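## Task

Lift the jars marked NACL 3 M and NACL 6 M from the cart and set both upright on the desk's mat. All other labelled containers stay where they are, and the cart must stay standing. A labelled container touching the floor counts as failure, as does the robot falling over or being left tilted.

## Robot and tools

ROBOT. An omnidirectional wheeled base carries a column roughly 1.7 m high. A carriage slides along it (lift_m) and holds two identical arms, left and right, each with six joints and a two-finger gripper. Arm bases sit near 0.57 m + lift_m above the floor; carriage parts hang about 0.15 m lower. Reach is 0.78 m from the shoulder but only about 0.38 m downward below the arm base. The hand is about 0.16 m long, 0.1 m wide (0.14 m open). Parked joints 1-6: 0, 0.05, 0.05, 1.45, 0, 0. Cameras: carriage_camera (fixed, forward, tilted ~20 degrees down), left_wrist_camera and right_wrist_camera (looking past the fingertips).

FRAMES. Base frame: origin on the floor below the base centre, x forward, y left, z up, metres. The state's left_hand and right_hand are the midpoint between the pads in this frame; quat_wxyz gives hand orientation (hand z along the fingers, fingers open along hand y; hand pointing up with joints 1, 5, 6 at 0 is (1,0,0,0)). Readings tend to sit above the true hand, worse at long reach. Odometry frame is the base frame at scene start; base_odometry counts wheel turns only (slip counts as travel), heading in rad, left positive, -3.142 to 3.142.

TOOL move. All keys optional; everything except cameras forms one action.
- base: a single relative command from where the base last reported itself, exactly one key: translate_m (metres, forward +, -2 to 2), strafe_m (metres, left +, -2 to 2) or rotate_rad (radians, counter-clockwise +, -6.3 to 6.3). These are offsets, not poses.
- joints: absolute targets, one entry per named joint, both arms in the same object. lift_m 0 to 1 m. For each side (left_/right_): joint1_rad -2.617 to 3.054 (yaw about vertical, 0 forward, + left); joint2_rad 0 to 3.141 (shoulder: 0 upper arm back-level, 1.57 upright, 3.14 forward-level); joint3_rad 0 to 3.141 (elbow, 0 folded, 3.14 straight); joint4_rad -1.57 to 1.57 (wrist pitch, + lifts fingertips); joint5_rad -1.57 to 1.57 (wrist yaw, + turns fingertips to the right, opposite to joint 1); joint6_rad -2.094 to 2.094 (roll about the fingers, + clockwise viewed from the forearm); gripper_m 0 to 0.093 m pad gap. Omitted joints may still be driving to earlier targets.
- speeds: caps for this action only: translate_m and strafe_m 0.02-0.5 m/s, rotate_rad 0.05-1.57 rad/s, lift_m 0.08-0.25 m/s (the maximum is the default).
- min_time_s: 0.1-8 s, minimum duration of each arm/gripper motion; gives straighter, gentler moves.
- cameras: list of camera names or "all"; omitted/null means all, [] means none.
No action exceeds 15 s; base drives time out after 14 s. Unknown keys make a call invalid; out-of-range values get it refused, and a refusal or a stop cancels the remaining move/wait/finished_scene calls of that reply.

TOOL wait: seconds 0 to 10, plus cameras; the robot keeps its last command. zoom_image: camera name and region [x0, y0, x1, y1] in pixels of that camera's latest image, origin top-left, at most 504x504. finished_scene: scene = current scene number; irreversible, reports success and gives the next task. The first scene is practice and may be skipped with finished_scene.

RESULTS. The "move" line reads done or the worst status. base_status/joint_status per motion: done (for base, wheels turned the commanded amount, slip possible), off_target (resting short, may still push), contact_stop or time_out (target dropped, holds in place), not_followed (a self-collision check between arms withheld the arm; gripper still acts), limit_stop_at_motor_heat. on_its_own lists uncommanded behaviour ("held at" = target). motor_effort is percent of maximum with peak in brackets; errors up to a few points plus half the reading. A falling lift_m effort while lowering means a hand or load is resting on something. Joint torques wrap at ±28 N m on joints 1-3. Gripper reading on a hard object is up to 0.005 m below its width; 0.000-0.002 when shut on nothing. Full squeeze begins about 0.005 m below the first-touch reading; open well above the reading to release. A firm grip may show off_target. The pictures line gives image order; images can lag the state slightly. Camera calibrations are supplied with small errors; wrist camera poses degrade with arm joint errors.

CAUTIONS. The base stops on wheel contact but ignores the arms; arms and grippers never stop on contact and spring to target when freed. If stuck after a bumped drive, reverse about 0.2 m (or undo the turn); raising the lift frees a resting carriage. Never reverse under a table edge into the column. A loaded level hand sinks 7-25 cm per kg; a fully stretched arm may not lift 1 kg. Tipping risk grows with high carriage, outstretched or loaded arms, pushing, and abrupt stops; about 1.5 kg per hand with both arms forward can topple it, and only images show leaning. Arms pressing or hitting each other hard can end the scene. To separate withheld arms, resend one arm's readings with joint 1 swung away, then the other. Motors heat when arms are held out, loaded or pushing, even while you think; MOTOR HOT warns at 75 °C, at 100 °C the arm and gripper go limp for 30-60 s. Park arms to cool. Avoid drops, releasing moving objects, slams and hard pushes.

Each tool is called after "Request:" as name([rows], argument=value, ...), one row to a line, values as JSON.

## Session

Request:
move()

Scene clock: 0.00 s.
Joint torques (N m): no reading
base_odometry: x=+0.000 y=+0.000 heading=+0.000
base_status: not commanded
joint_positions: lift_m=+0.300 left_joint1_rad=+0.000 left_joint2_rad=+0.055 left_joint3_rad=+0.051 left_joint4_rad=+1.475 left_joint5_rad=+0.031 left_joint6_rad=+0.040 left_gripper_m=+0.09396 right_joint1_rad=-0.016 right_joint2_rad=+0.048 right_joint3_rad=+0.039 right_joint4_rad=+1.495 right_joint5_rad=-0.022 right_joint6_rad=+0.050 right_gripper_m=+0.09396
joint_status: not commanded
motor_effort: lift_m=+40 drive_wheels=+3
left_hand: x=+0.2485 y=+0.2991 z=+1.3127 quat_wxyz=(+0.998, +0.016, +0.049, +0.019) (m; base frame)
right_hand: x=+0.2454 y=-0.3010 z=+1.3100 quat_wxyz=(+0.999, -0.010, +0.043, +0.018) (m; base frame)
pictures: carriage_camera, left_wrist_camera, right_wrist_camera
camera_calibration:
carriage_camera: T_world_to_cam=[[-0.0301167, -0.999264, -0.0237735, 0.0346], [-0.352417, 0.0328724, -0.935266, 1.25938], [0.935359, -0.0197889, -0.353147, 0.333327], [0, 0, 0, 1]] pos_world=[0.133088, -0.000228057, 1.29639]
left_wrist_camera: T_world_to_cam=[[0.0482251, -0.997376, -0.0539998, 0.359111], [0.736143, 0.0720305, -0.672983, 0.682935], [0.675106, -0.0072969, 0.737685, -1.01191], [0, 0, 0, 1]] pos_world=[0.163094, 0.301592, 1.22547]
right_wrist_camera: T_world_to_cam=[[0.100535, -0.994933, 0.00106651, -0.321408], [0.776301, 0.0777723, -0.625547, 0.659224], [0.622294, 0.0637172, 0.780186, -1.03248], [0, 0, 0, 1]] pos_world=[0.163064, -0.305262, 1.21825]

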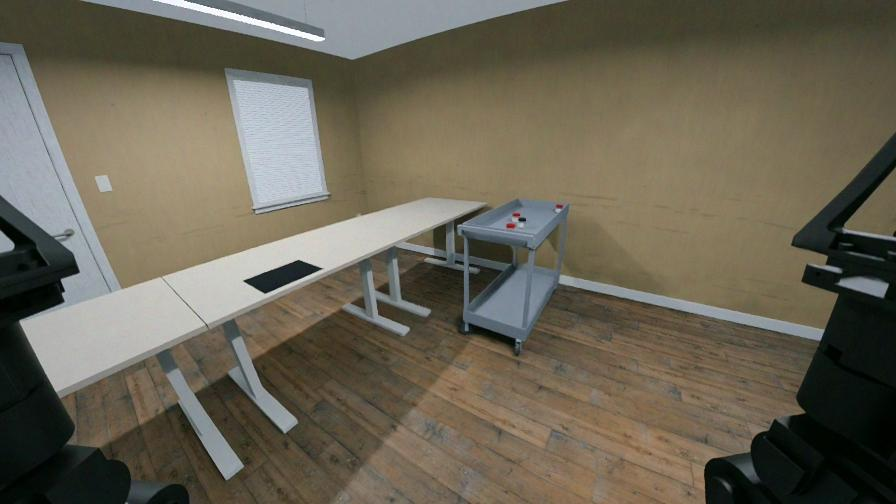

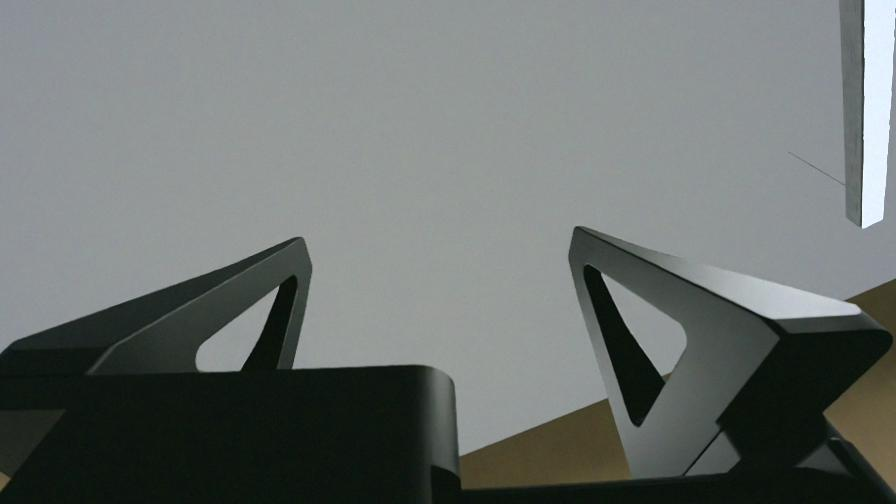

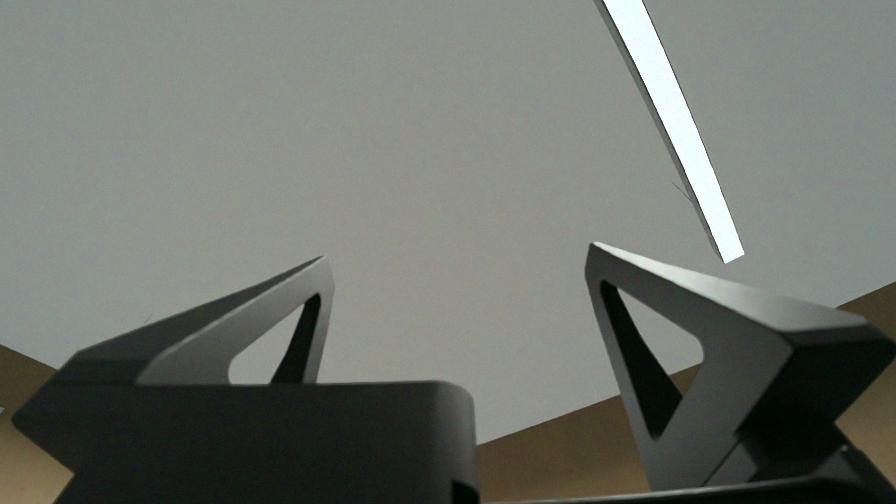

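Request:
move(base={"rotate_rad": -0.62}, joints={"lift_m":0.4}, cameras=[])

Request:
move(base={"strafe_m": 0.45}, cameras=[])

Request:
move(base={"translate_m": 0.6}, cameras=["carriage_camera"])

Scene clock: 6.83 s.
Joint torques (N m): left_arm=[-0.43 4.6 5.31 -0.38 -0.01 -0.04] | right_arm=[0.21 3.38 6.12 -0.3 0.09 0.06]
move: done
base_odometry: x=+0.000 y=+0.000 heading=-0.620
base_status: done
joint_positions: lift_m=+0.400 left_joint1_rad=+0.000 left_joint2_rad=+0.055 left_joint3_rad=+0.051 left_joint4_rad=+1.476 left_joint5_rad=+0.031 left_joint6_rad=+0.040 left_gripper_m=+0.09396 right_joint1_rad=-0.016 right_joint2_rad=+0.048 right_joint3_rad=+0.039 right_joint4_rad=+1.494 right_joint5_rad=-0.022 right_joint6_rad=+0.050 right_gripper_m=+0.09396
joint_status: all done
motor_effort: lift_m=+42(51) drive_wheels=+8(20)
left_hand: x=+0.2484 y=+0.2991 z=+1.4125 quat_wxyz=(+0.998, +0.016, +0.049, +0.019) (m; base frame)
right_hand: x=+0.2456 y=-0.3010 z=+1.4098 quat_wxyz=(+0.999, -0.010, +0.043, +0.018) (m; base frame)
pictures: none
No camera images: "cameras" was empty.

Scene clock: 9.80 s.
Joint torques (N m): left_arm=[-0.53 4.6 5.27 -0.38 -0.01 -0.04] | right_arm=[0.35 3.38 6.11 -0.3 0.08 0.06]
move: done
base_odometry: x=+0.262 y=+0.366 heading=-0.620
base_status: done
joint_positions: lift_m=+0.400 left_joint1_rad=+0.000 left_joint2_rad=+0.055 left_joint3_rad=+0.051 left_joint4_rad=+1.476 left_joint5_rad=+0.031 left_joint6_rad=+0.040 left_gripper_m=+0.09396 right_joint1_rad=-0.016 right_joint2_rad=+0.048 right_joint3_rad=+0.039 right_joint4_rad=+1.494 right_joint5_rad=-0.022 right_joint6_rad=+0.050 right_gripper_m=+0.09396
joint_status: not commanded
motor_effort: lift_m=+43(43) drive_wheels=-4(23)
left_hand: x=+0.2484 y=+0.2991 z=+1.4125 quat_wxyz=(+0.998, +0.016, +0.049, +0.019) (m; base frame)
right_hand: x=+0.2456 y=-0.3010 z=+1.4098 quat_wxyz=(+0.999, -0.010, +0.043, +0.017) (m; base frame)
pictures: none
No camera images: "cameras" was empty.

Scene clock: 13.17 s.
Joint torques (N m): left_arm=[-0.4 4.64 5.23 -0.33 -0.01 -0.05] | right_arm=[0.24 3.33 6.13 -0.3 0.09 0.07]
move: done
base_odometry: x=+0.750 y=+0.018 heading=-0.620
base_status: done
joint_positions: lift_m=+0.400 left_joint1_rad=+0.000 left_joint2_rad=+0.055 left_joint3_rad=+0.051 left_joint4_rad=+1.475 left_joint5_rad=+0.031 left_joint6_rad=+0.040 left_gripper_m=+0.09396 right_joint1_rad=-0.016 right_joint2_rad=+0.048 right_joint3_rad=+0.039 right_joint4_rad=+1.493 right_joint5_rad=-0.022 right_joint6_rad=+0.050 right_gripper_m=+0.09396
joint_status: not commanded
motor_effort: lift_m=+43(43) drive_wheels=-2(21)
left_hand: x=+0.2486 y=+0.2991 z=+1.4125 quat_wxyz=(+0.998, +0.016, +0.050, +0.019) (m; base frame)
right_hand: x=+0.2457 y=-0.3010 z=+1.4097 quat_wxyz=(+0.999, -0.010, +0.044, +0.017) (m; base frame)
pictures: carriage_camera
camera_calibration:
carriage_camera: T_world_to_cam=[[-0.0301167, -0.999264, -0.0237735, 0.0369726], [-0.352417, 0.0328724, -0.935266, 1.35272], [0.935359, -0.0197889, -0.353147, 0.368572], [0, 0, 0, 1]] pos_world=[0.133088, -0.000228057, 1.39619]

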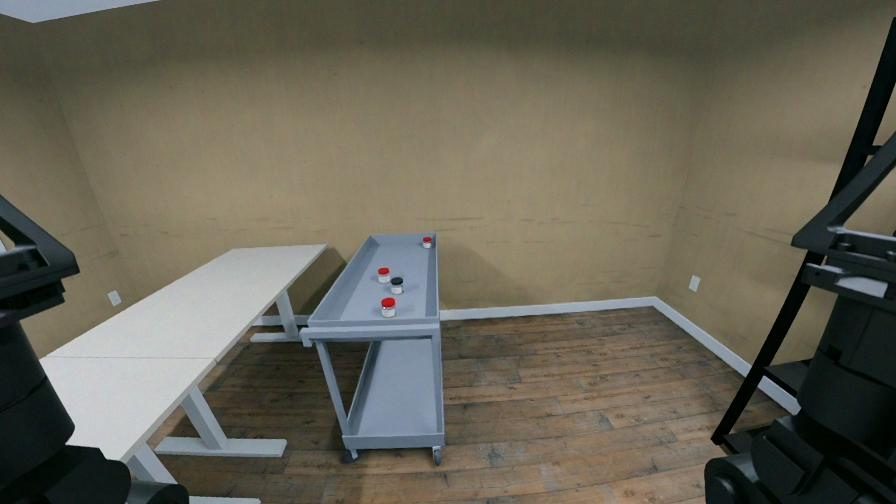

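Request:
move(base={"strafe_m": 0.22}, joints={"right_joint1_rad":0.2,"right_joint2_rad":0.9,"right_joint3_rad":1.3,"right_joint4_rad":-0.6,"left_joint1_rad":-0.3,"left_joint2_rad":0.9,"left_joint3_rad":1.3,"left_joint4_rad":-0.6}, min_time_s=2.2, cameras=[])

Request:
move(base={"translate_m": 0.42}, joints={"lift_m":0.02}, speeds={"translate_m":0.3})

Scene clock: 16.63 s.
Joint torques (N m): left_arm=[-0.95 -0.49 8.75 1.94 0.02 -0.04] | right_arm=[0.81 -0.61 8.94 2.53 0.09 0.06]
move: done
base_odometry: x=+0.878 y=+0.197 heading=-0.620
base_status: done
joint_positions: lift_m=+0.400 left_joint1_rad=-0.294 left_joint2_rad=+0.895 left_joint3_rad=+1.267 left_joint4_rad=-0.595 left_joint5_rad=+0.031 left_joint6_rad=+0.040 left_gripper_m=+0.09396 right_joint1_rad=+0.194 right_joint2_rad=+0.895 right_joint3_rad=+1.274 right_joint4_rad=-0.592 right_joint5_rad=-0.022 right_joint6_rad=+0.050 right_gripper_m=+0.09396
joint_status: all done
motor_effort: lift_m=+42(43) drive_wheels=+0(18)
left_hand: x=+0.5090 y=+0.2121 z=+1.3908 quat_wxyz=(+0.617, +0.139, +0.769, -0.091) (m; base frame)
right_hand: x=+0.5166 y=-0.2427 z=+1.3948 quat_wxyz=(+0.622, -0.063, +0.776, +0.085) (m; base frame)
pictures: none
No camera images: "cameras" was empty.

Scene clock: 19.53 s.
Joint torques (N m): left_arm=[-0.92 -0.99 7.45 2.04 0.02 -0.05] | right_arm=[0.77 -0.98 7.73 2.73 0.09 0.06]
move: done
base_odometry: x=+1.220 y=-0.047 heading=-0.620
base_status: done
joint_positions: lift_m=+0.020 left_joint1_rad=-0.294 left_joint2_rad=+0.899 left_joint3_rad=+1.280 left_joint4_rad=-0.612 left_joint5_rad=+0.031 left_joint6_rad=+0.040 left_gripper_m=+0.09396 right_joint1_rad=+0.194 right_joint2_rad=+0.899 right_joint3_rad=+1.288 right_joint4_rad=-0.610 right_joint5_rad=-0.022 right_joint6_rad=+0.050 right_gripper_m=+0.09396
joint_status: all done
motor_effort: lift_m=+36(37) drive_wheels=-3(20)
left_hand: x=+0.5081 y=+0.2124 z=+1.0121 quat_wxyz=(+0.614, +0.140, +0.771, -0.091) (m; base frame)
right_hand: x=+0.5155 y=-0.2428 z=+1.0160 quat_wxyz=(+0.619, -0.063, +0.778, +0.085) (m; base frame)
pictures: carriage_camera, left_wrist_camera, right_wrist_camera
camera_calibration:
carriage_camera: T_world_to_cam=[[-0.0301167, -0.999264, -0.0237735, 0.0279521], [-0.352417, 0.0328724, -0.935266, 0.997844], [0.935359, -0.0197889, -0.353147, 0.234574], [0, 0, 0, 1]] pos_world=[0.133088, -0.000228057, 1.01675]
left_wrist_camera: T_world_to_cam=[[-0.346137, -0.937312, -0.0404379, 0.417802], [-0.710305, 0.289977, -0.64139, 0.952434], [0.612908, -0.193285, -0.766149, 0.627098], [0, 0, 0, 1]] pos_world=[0.436781, 0.236636, 1.10823]
right_wrist_camera: T_world_to_cam=[[0.177792, -0.97731, -0.115128, -0.207885], [-0.728234, -0.05198, -0.683355, 1.06394], [0.661866, 0.205335, -0.720952, 0.564196], [0, 0, 0, 1]] pos_world=[0.438339, -0.263713, 1.10988]

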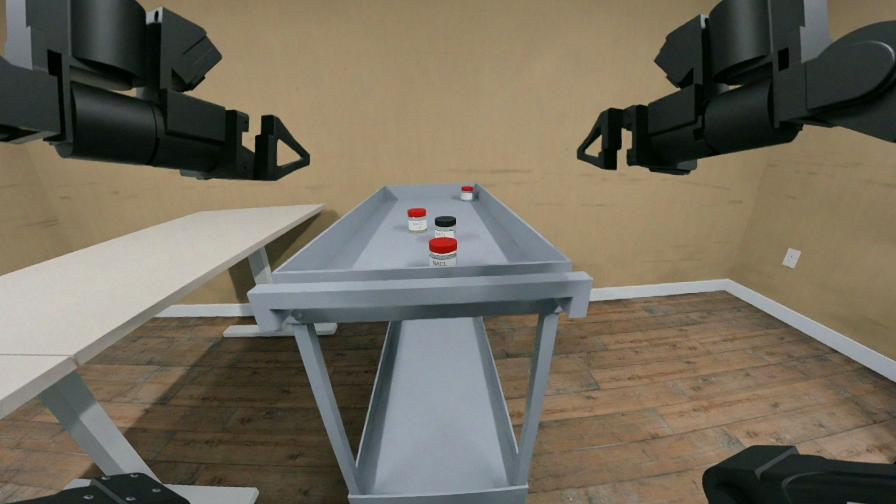

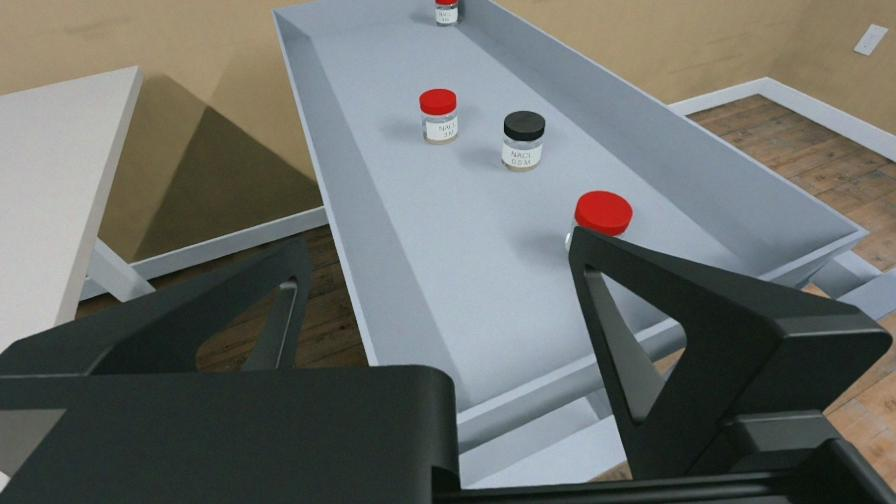

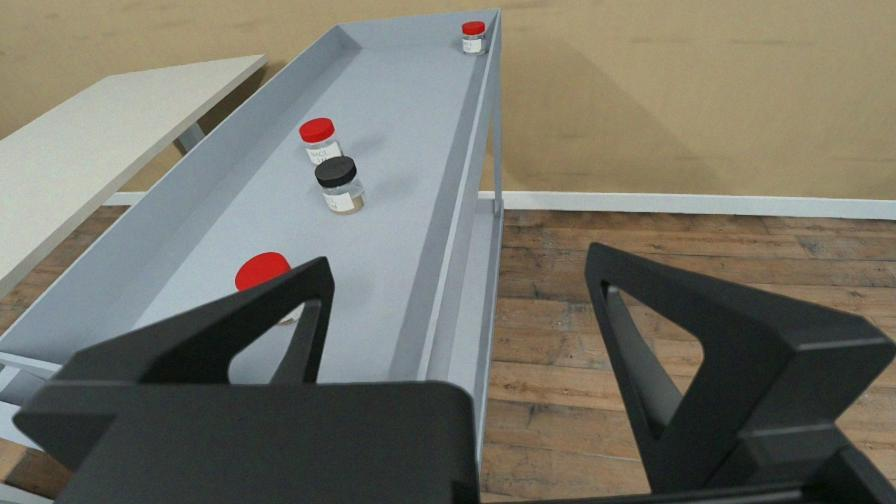

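Request:
zoom_image(camera="left_wrist_camera", region=[410, 80, 560, 180])

Request:
zoom_image(camera="left_wrist_camera", region=[425, 0, 475, 35])

Request:
zoom_image(camera="right_wrist_camera", region=[450, 15, 500, 65])

Request:
zoom_image(camera="carriage_camera", region=[400, 175, 490, 270])

Scaled by 3.360.

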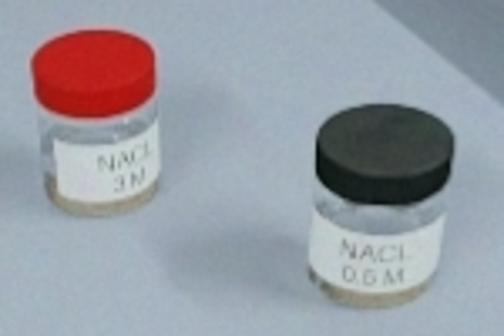

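Scaled by 10.080.

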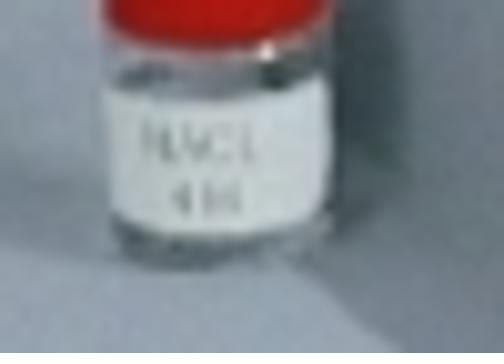

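Scaled by 10.080.

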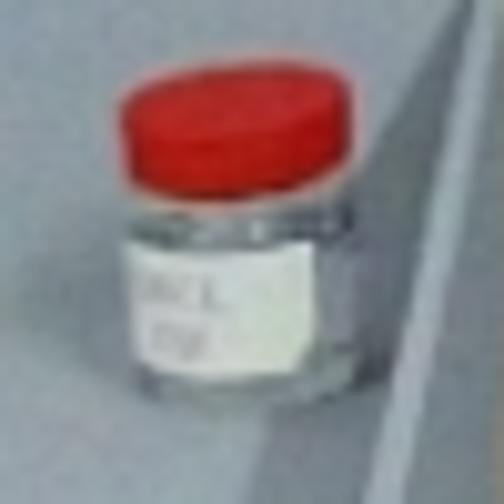

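Scaled by 5.305.

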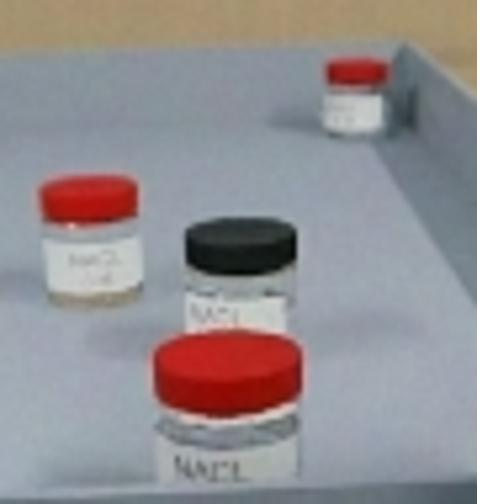

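Request:
move(joints={"lift_m":0.3,"left_joint1_rad":-0.55,"left_joint2_rad":0.7,"left_joint3_rad":1.1,"left_joint4_rad":-0.75}, cameras=["carriage_camera","left_wrist_camera"])

Request:
zoom_image(camera="carriage_camera", region=[415, 270, 475, 345])

Request:
zoom_image(camera="left_wrist_camera", region=[420, 100, 640, 260])

Scene clock: 22.60 s.
Joint torques (N m): left_arm=[-0.99 0.72 4.88 1.88 0.03 -0.04] | right_arm=[0.84 -1.01 7.72 2.63 0.09 0.06]
move: done
base_odometry: x=+1.220 y=-0.047 heading=-0.620
base_status: not commanded
joint_positions: lift_m=+0.300 left_joint1_rad=-0.544 left_joint2_rad=+0.701 left_joint3_rad=+1.110 left_joint4_rad=-0.747 left_joint5_rad=+0.030 left_joint6_rad=+0.040 left_gripper_m=+0.09396 right_joint1_rad=+0.194 right_joint2_rad=+0.899 right_joint3_rad=+1.288 right_joint4_rad=-0.602 right_joint5_rad=-0.022 right_joint6_rad=+0.050 right_gripper_m=+0.09396
joint_status: all done
motor_effort: lift_m=+43(51) drive_wheels=+7(7)
left_hand: x=+0.4347 y=+0.1700 z=+1.2357 quat_wxyz=(+0.557, +0.243, +0.779, -0.156) (m; base frame)
right_hand: x=+0.5160 y=-0.2427 z=+1.2974 quat_wxyz=(+0.622, -0.063, +0.776, +0.085) (m; base frame)
pictures: carriage_camera, left_wrist_camera
camera_calibration:
carriage_camera: T_world_to_cam=[[-0.0301167, -0.999264, -0.0237735, 0.0345949], [-0.352417, 0.0328724, -0.935266, 1.25918], [0.935359, -0.0197889, -0.353147, 0.333251], [0, 0, 0, 1]] pos_world=[0.133088, -0.000228057, 1.29617]
left_wrist_camera: T_world_to_cam=[[-0.569952, -0.82097, -0.0341053, 0.431415], [-0.671433, 0.48926, -0.556598, 0.900419], [0.473637, -0.294335, -0.830081, 0.991968], [0, 0, 0, 1]] pos_world=[0.380625, 0.20561, 1.3393]

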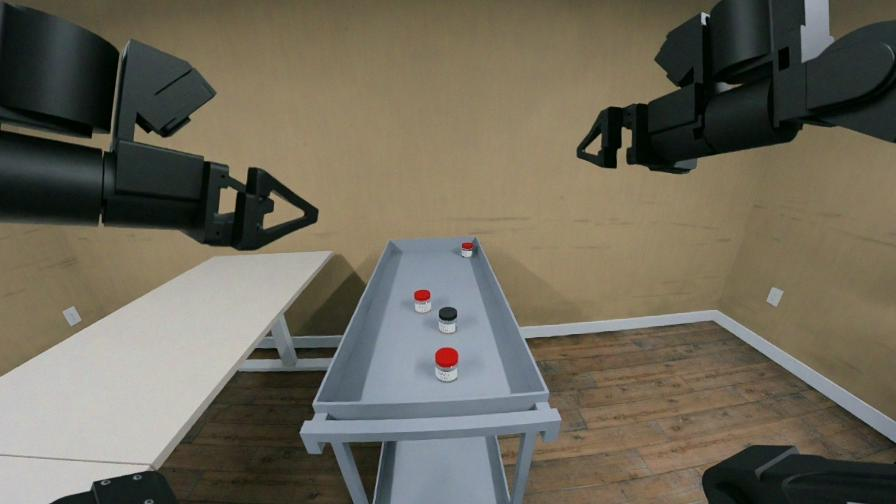

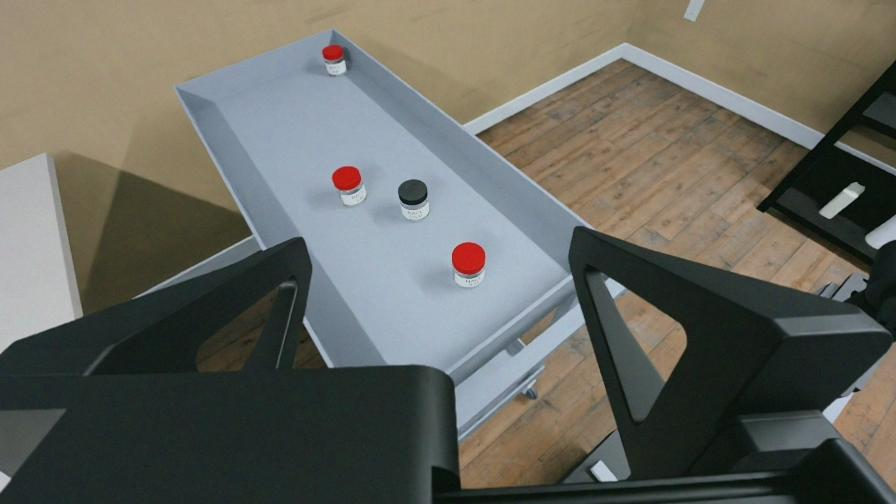

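Scaled by 6.720.

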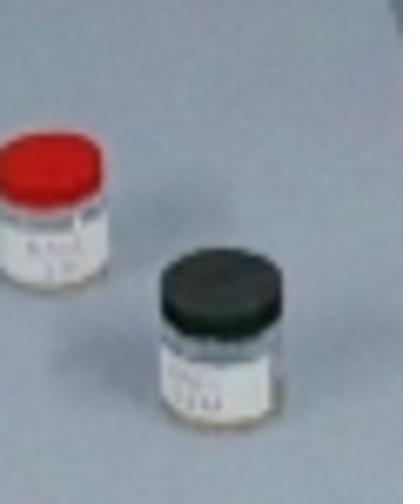

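Scaled by 2.291.

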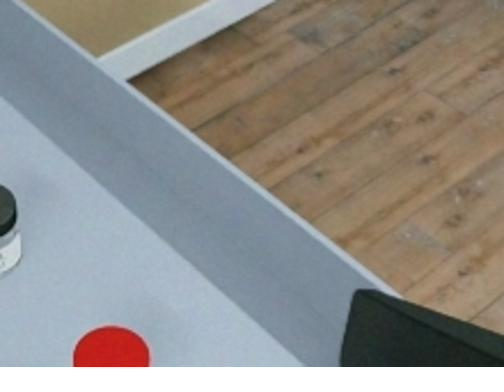

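Request:
zoom_image(camera="left_wrist_camera", region=[445, 235, 490, 290])

Request:
zoom_image(camera="left_wrist_camera", region=[315, 40, 355, 80])

Request:
zoom_image(camera="carriage_camera", region=[430, 340, 465, 385])

Scaled by 9.164.

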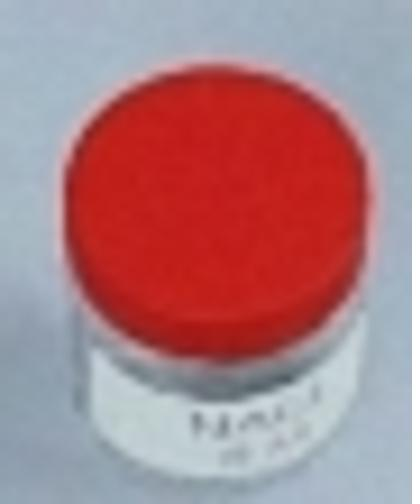

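Scaled by 12.600.

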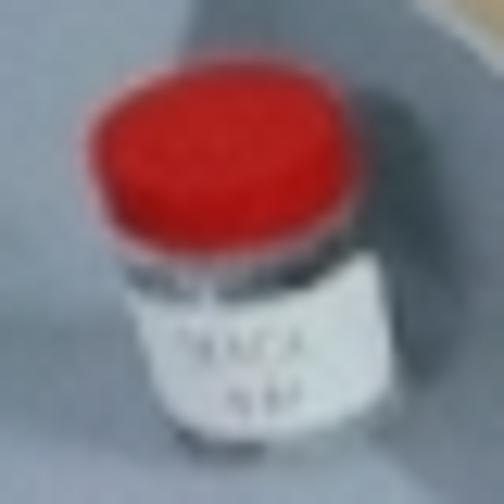

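Scaled by 11.200.

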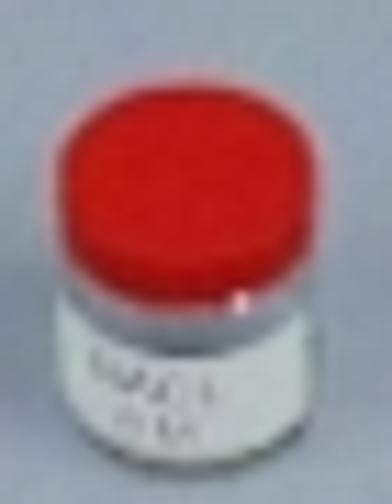

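Request:
move(joints={"lift_m":0.12}, cameras=["carriage_camera","left_wrist_camera"])

Request:
zoom_image(camera="left_wrist_camera", region=[440, 130, 540, 260])

Request:
zoom_image(camera="carriage_camera", region=[425, 285, 465, 325])

Scene clock: 24.93 s.
Joint torques (N m): left_arm=[-0.96 0.65 5.33 2.02 0.03 -0.04] | right_arm=[0.76 -0.81 7.72 2.73 0.08 0.05]
move: done
base_odometry: x=+1.220 y=-0.047 heading=-0.620
base_status: not commanded
joint_positions: lift_m=+0.120 left_joint1_rad=-0.544 left_joint2_rad=+0.701 left_joint3_rad=+1.105 left_joint4_rad=-0.762 left_joint5_rad=+0.030 left_joint6_rad=+0.040 left_gripper_m=+0.09396 right_joint1_rad=+0.194 right_joint2_rad=+0.899 right_joint3_rad=+1.288 right_joint4_rad=-0.610 right_joint5_rad=-0.022 right_joint6_rad=+0.050 right_gripper_m=+0.09396
joint_status: all done
motor_effort: lift_m=+35(37) drive_wheels=-2(7)
left_hand: x=+0.4339 y=+0.1705 z=+1.0505 quat_wxyz=(+0.549, +0.245, +0.784, -0.154) (m; base frame)
right_hand: x=+0.5155 y=-0.2428 z=+1.1160 quat_wxyz=(+0.619, -0.063, +0.778, +0.085) (m; base frame)
pictures: carriage_camera, left_wrist_camera
camera_calibration:
carriage_camera: T_world_to_cam=[[-0.0301167, -0.999264, -0.0237735, 0.0303295], [-0.352417, 0.0328724, -0.935266, 1.09137], [0.935359, -0.0197889, -0.353147, 0.26989], [0, 0, 0, 1]] pos_world=[0.133088, -0.000228057, 1.11676]
left_wrist_camera: T_world_to_cam=[[-0.570542, -0.820613, -0.032799, 0.423862], [-0.681095, 0.495101, -0.539431, 0.781713], [0.458903, -0.285429, -0.841391, 0.855457], [0, 0, 0, 1]] pos_world=[0.38168, 0.204973, 1.15536]

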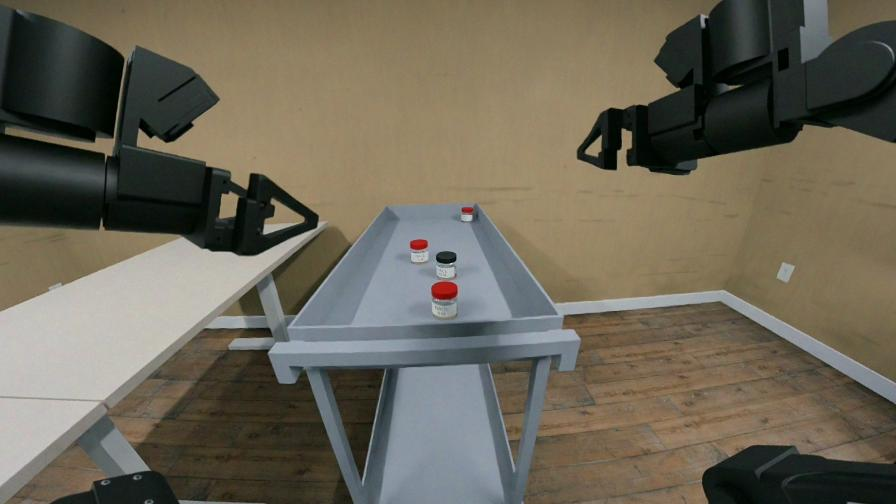

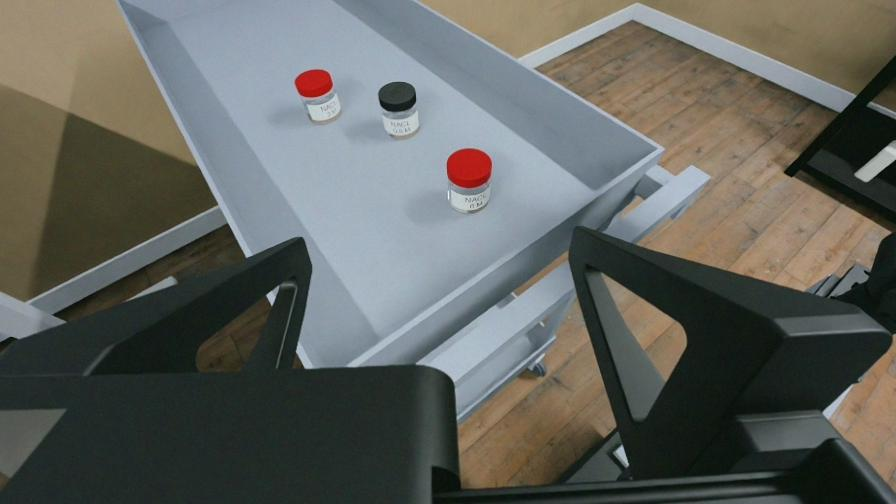

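Scaled by 3.877.

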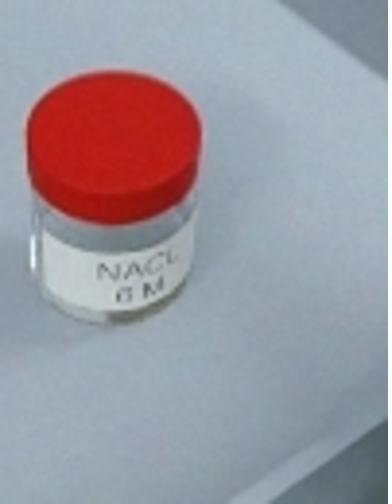

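Scaled by 12.600.

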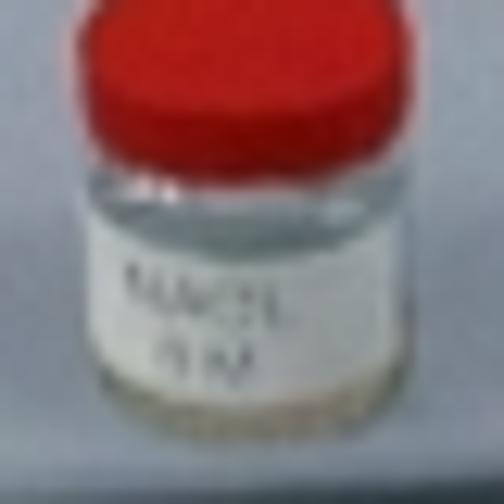

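Request:
move(base={"translate_m": 0.13}, speeds={"translate_m":0.1}, joints={"lift_m":0.5}, cameras=[])

Request:
move(joints={"left_joint1_rad":-0.36,"left_joint2_rad":2.716,"left_joint3_rad":2.24,"left_joint4_rad":-0.556,"left_joint5_rad":0,"left_joint6_rad":0,"right_joint1_rad":0.879,"right_joint2_rad":2.131,"right_joint3_rad":1.245,"right_joint4_rad":-0.398,"right_joint5_rad":0,"right_joint6_rad":0}, min_time_s=3, cameras=[])

Request:
move(joints={"lift_m":0.41})

Scene clock: 35.00 s.
Joint torques (N m): left_arm=[-0.98 0.72 5.42 1.97 0.03 -0.04] | right_arm=[0.81 -1.05 7.68 2.63 0.08 0.06]
move: done
base_odometry: x=+1.326 y=-0.122 heading=-0.619
base_status: done
joint_positions: lift_m=+0.500 left_joint1_rad=-0.544 left_joint2_rad=+0.700 left_joint3_rad=+1.105 left_joint4_rad=-0.754 left_joint5_rad=+0.030 left_joint6_rad=+0.040 left_gripper_m=+0.09396 right_joint1_rad=+0.195 right_joint2_rad=+0.899 right_joint3_rad=+1.288 right_joint4_rad=-0.602 right_joint5_rad=-0.022 right_joint6_rad=+0.050 right_gripper_m=+0.09396
joint_status: all done
motor_effort: lift_m=+43(51) drive_wheels=+7(17)
left_hand: x=+0.4343 y=+0.1703 z=+1.4319 quat_wxyz=(+0.552, +0.244, +0.782, -0.155) (m; base frame)
right_hand: x=+0.5162 y=-0.2426 z=+1.4972 quat_wxyz=(+0.622, -0.063, +0.776, +0.085) (m; base frame)
pictures: none
No camera images: "cameras" was empty.

Scene clock: 38.30 s.
Joint torques (N m): left_arm=[0.09 -17.03 9.09 1.3 -0.09 -0.18] | right_arm=[0.65 -8.95 5.31 1.27 0.23 -0.03]
move: done
base_odometry: x=+1.326 y=-0.122 heading=-0.619
base_status: not commanded
joint_positions: lift_m=+0.500 left_joint1_rad=-0.366 left_joint2_rad=+2.708 left_joint3_rad=+2.206 left_joint4_rad=-0.574 left_joint5_rad=+0.011 left_joint6_rad=+0.015 left_gripper_m=+0.09397 right_joint1_rad=+0.873 right_joint2_rad=+2.120 right_joint3_rad=+1.249 right_joint4_rad=-0.414 right_joint5_rad=-0.016 right_joint6_rad=+0.008 right_gripper_m=+0.09396
joint_status: all done
motor_effort: lift_m=+42(43) drive_wheels=+7(7)
left_hand: x=+0.8006 y=+0.0808 z=+1.0235 quat_wxyz=(+0.240, +0.185, +0.952, -0.048) (m; base frame)
right_hand: x=+0.4972 y=+0.0278 z=+1.0350 quat_wxyz=(+0.126, -0.416, +0.898, +0.068) (m; base frame)
pictures: none
No camera images: "cameras" was empty.

Scene clock: 39.20 s.
Joint torques (N m): left_arm=[0.16 -18.62 8.09 1.27 -0.08 -0.17] | right_arm=[0.81 -9.98 5.79 1.19 0.23 -0.01]
move: done
base_odometry: x=+1.326 y=-0.122 heading=-0.619
base_status: not commanded
joint_positions: lift_m=+0.410 left_joint1_rad=-0.366 left_joint2_rad=+2.724 left_joint3_rad=+2.218 left_joint4_rad=-0.564 left_joint5_rad=+0.010 left_joint6_rad=+0.014 left_gripper_m=+0.09397 right_joint1_rad=+0.873 right_joint2_rad=+2.130 right_joint3_rad=+1.243 right_joint4_rad=-0.404 right_joint5_rad=-0.015 right_joint6_rad=+0.007 right_gripper_m=+0.09396
joint_status: all done
motor_effort: lift_m=+36(37) drive_wheels=-2(7)
left_hand: x=+0.8035 y=+0.0799 z=+0.9303 quat_wxyz=(+0.244, +0.184, +0.951, -0.048) (m; base frame)
right_hand: x=+0.4962 y=+0.0262 z=+0.9403 quat_wxyz=(+0.123, -0.416, +0.898, +0.066) (m; base frame)
pictures: carriage_camera, left_wrist_camera, right_wrist_camera
camera_calibration:
carriage_camera: T_world_to_cam=[[-0.0301167, -0.999264, -0.0237735, 0.0372233], [-0.352417, 0.0328724, -0.935266, 1.36258], [0.935359, -0.0197889, -0.353147, 0.372294], [0, 0, 0, 1]] pos_world=[0.133088, -0.000228057, 1.40673]
left_wrist_camera: T_world_to_cam=[[-0.392994, -0.919473, 0.011176, 0.380762], [-0.909902, 0.390601, 0.139674, 0.57395], [-0.132792, 0.044722, -0.990134, 1.14627], [0, 0, 0, 1]] pos_world=[0.824091, 0.0746516, 1.05054]
right_wrist_camera: T_world_to_cam=[[0.719818, -0.693751, -0.0238861, -0.312442], [-0.655442, -0.690596, 0.305735, 0.0626579], [-0.2286, -0.204418, -0.951817, 1.1368], [0, 0, 0, 1]] pos_world=[0.525843, 0.0588967, 1.05541]

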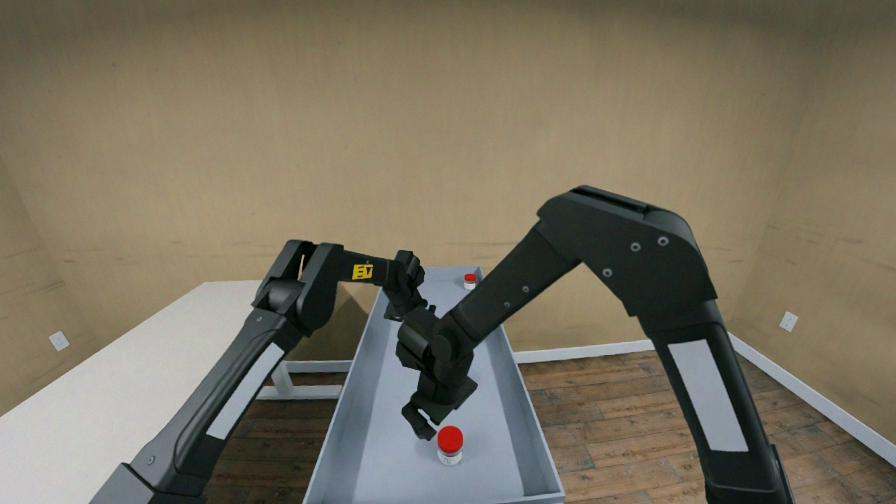

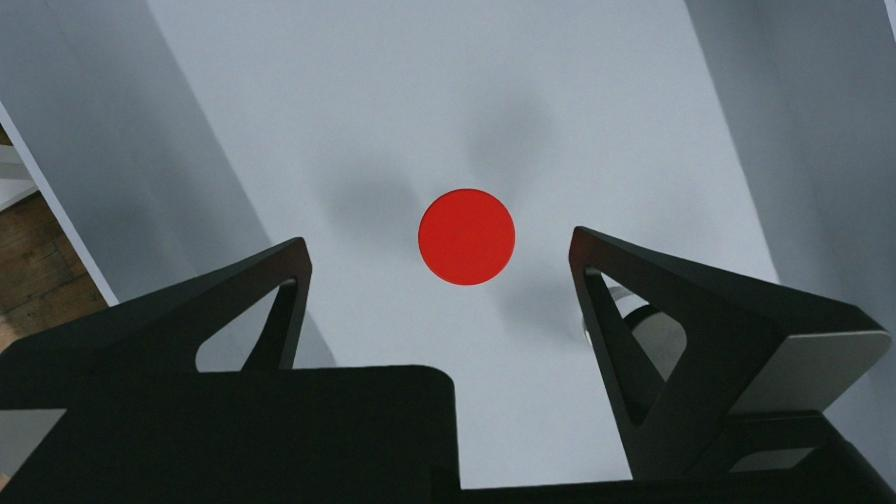

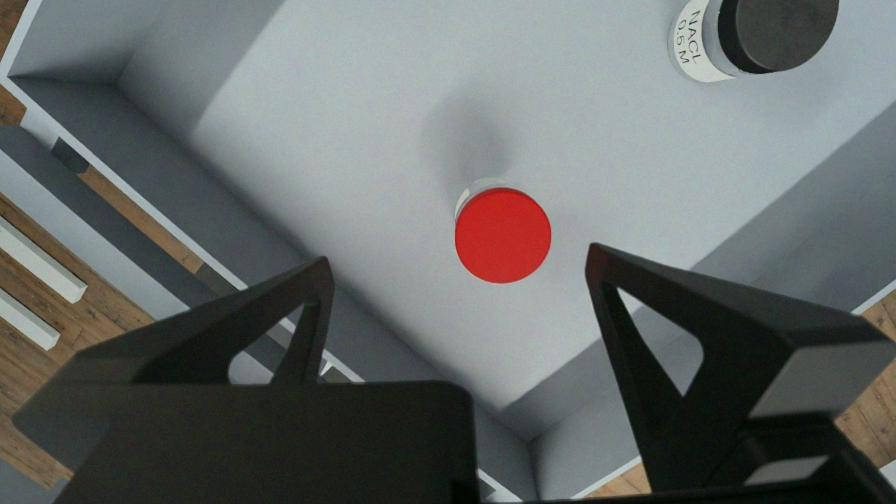

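Request:
move(joints={"left_joint1_rad":-0.386,"right_joint1_rad":0.798,"right_joint4_rad":-0.472,"lift_m":0.36}, min_time_s=1, cameras=["left_wrist_camera","right_wrist_camera"])

Scene clock: 42.10 s.
Joint torques (N m): left_arm=[-0.75 -18.97 7.98 1.27 -0.07 -0.16] | right_arm=[-0.36 -9.95 5.68 0.85 0.22 -0.01]
move: done
base_odometry: x=+1.326 y=-0.122 heading=-0.619
base_status: not commanded
joint_positions: lift_m=+0.360 left_joint1_rad=-0.382 left_joint2_rad=+2.727 left_joint3_rad=+2.219 left_joint4_rad=-0.564 left_joint5_rad=+0.010 left_joint6_rad=+0.014 left_gripper_m=+0.09397 right_joint1_rad=+0.804 right_joint2_rad=+2.131 right_joint3_rad=+1.243 right_joint4_rad=-0.461 right_joint5_rad=-0.014 right_joint6_rad=+0.007 right_gripper_m=+0.09396
joint_status: all done
motor_effort: lift_m=+36(37) drive_wheels=+7(7)
left_hand: x=+0.7995 y=+0.0708 z=+0.8788 quat_wxyz=(+0.242, +0.192, +0.950, -0.050) (m; base frame)
right_hand: x=+0.5090 y=-0.0036 z=+0.8864 quat_wxyz=(+0.099, -0.386, +0.916, +0.050) (m; base frame)
pictures: left_wrist_camera, right_wrist_camera
camera_calibration:
left_wrist_camera: T_world_to_cam=[[-0.407481, -0.913148, 0.0109427, 0.382759], [-0.90327, 0.404779, 0.142329, 0.572414], [-0.134397, 0.0481121, -0.989759, 1.09586], [0, 0, 0, 1]] pos_world=[0.820292, 0.0650904, 0.998982]
right_wrist_camera: T_world_to_cam=[[0.669241, -0.742803, -0.0189983, -0.322382], [-0.688456, -0.629489, 0.360239, 0.0357164], [-0.279546, -0.228007, -0.932667, 1.09122], [0, 0, 0, 1]] pos_world=[0.545386, 0.0318222, 0.998753]

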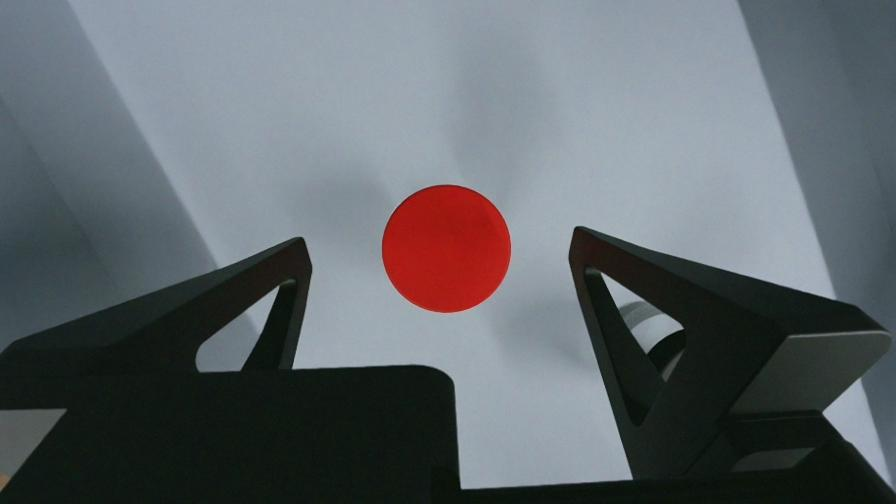

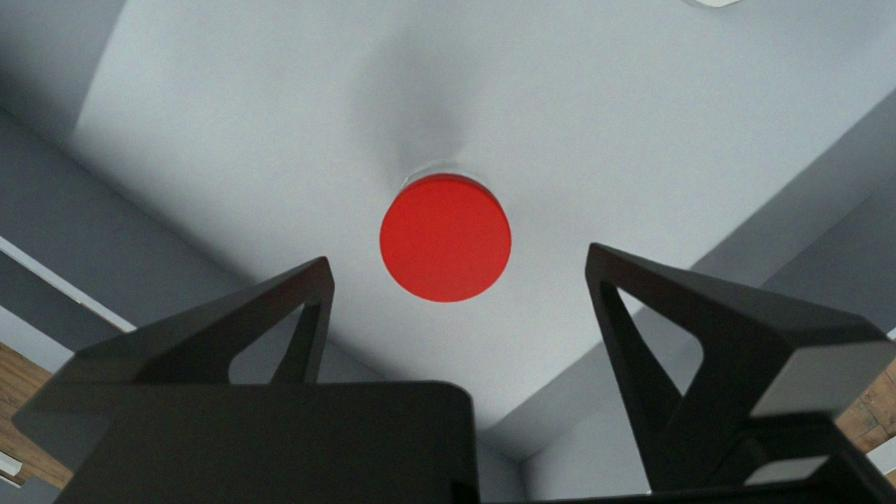

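Request:
move(joints={"right_joint1_rad":0.818,"left_joint1_rad":-0.39,"lift_m":0.302}, speeds={"lift_m":0.08}, cameras=["left_wrist_camera","right_wrist_camera"])

Scene clock: 44.17 s.
Joint torques (N m): left_arm=[-1.06 -18.92 7.97 1.26 -0.07 -0.16] | right_arm=[0.73 -9.83 5.67 0.93 0.21 -0.01]
move: done
base_odometry: x=+1.326 y=-0.122 heading=-0.619
base_status: not commanded
joint_positions: lift_m=+0.302 left_joint1_rad=-0.382 left_joint2_rad=+2.727 left_joint3_rad=+2.220 left_joint4_rad=-0.563 left_joint5_rad=+0.010 left_joint6_rad=+0.014 left_gripper_m=+0.09397 right_joint1_rad=+0.813 right_joint2_rad=+2.132 right_joint3_rad=+1.243 right_joint4_rad=-0.468 right_joint5_rad=-0.013 right_joint6_rad=+0.007 right_gripper_m=+0.09396
joint_status: all done
motor_effort: lift_m=+36(37) drive_wheels=-3(8)
left_hand: x=+0.7998 y=+0.0707 z=+0.8206 quat_wxyz=(+0.242, +0.192, +0.950, -0.050) (m; base frame)
right_hand: x=+0.5050 y=-0.0022 z=+0.8279 quat_wxyz=(+0.095, -0.391, +0.914, +0.049) (m; base frame)
pictures: left_wrist_camera, right_wrist_camera
camera_calibration:
left_wrist_camera: T_world_to_cam=[[-0.407493, -0.913143, 0.0108995, 0.383451], [-0.90342, 0.404839, 0.141197, 0.582035], [-0.133345, 0.0476899, -0.989922, 1.03768], [0, 0, 0, 1]] pos_world=[0.820445, 0.0650288, 0.940858]
right_wrist_camera: T_world_to_cam=[[0.676091, -0.736604, -0.0177435, -0.324299], [-0.680912, -0.633813, 0.366933, 0.0455805], [-0.281531, -0.235999, -0.930078, 1.03469], [0, 0, 0, 1]] pos_world=[0.541588, 0.0341943, 0.93986]

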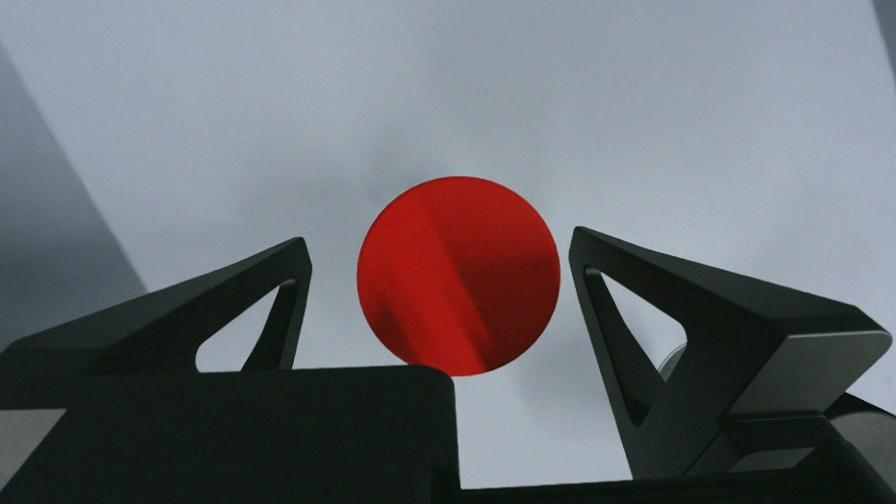

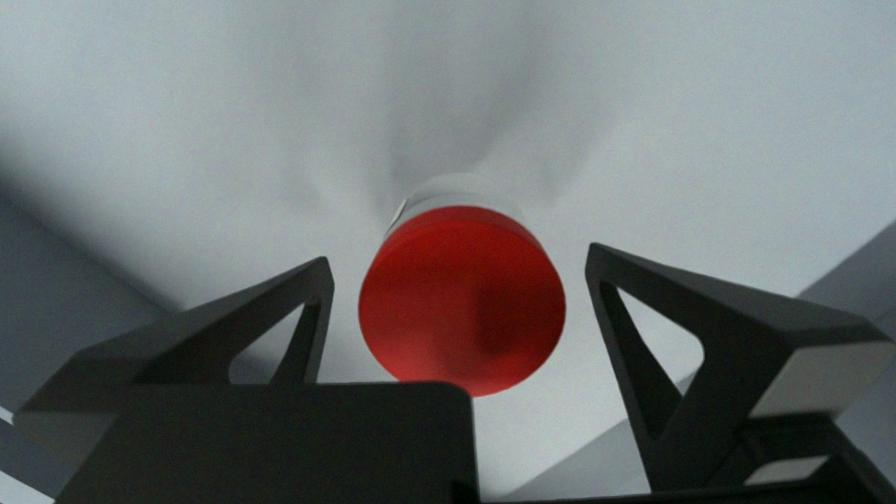

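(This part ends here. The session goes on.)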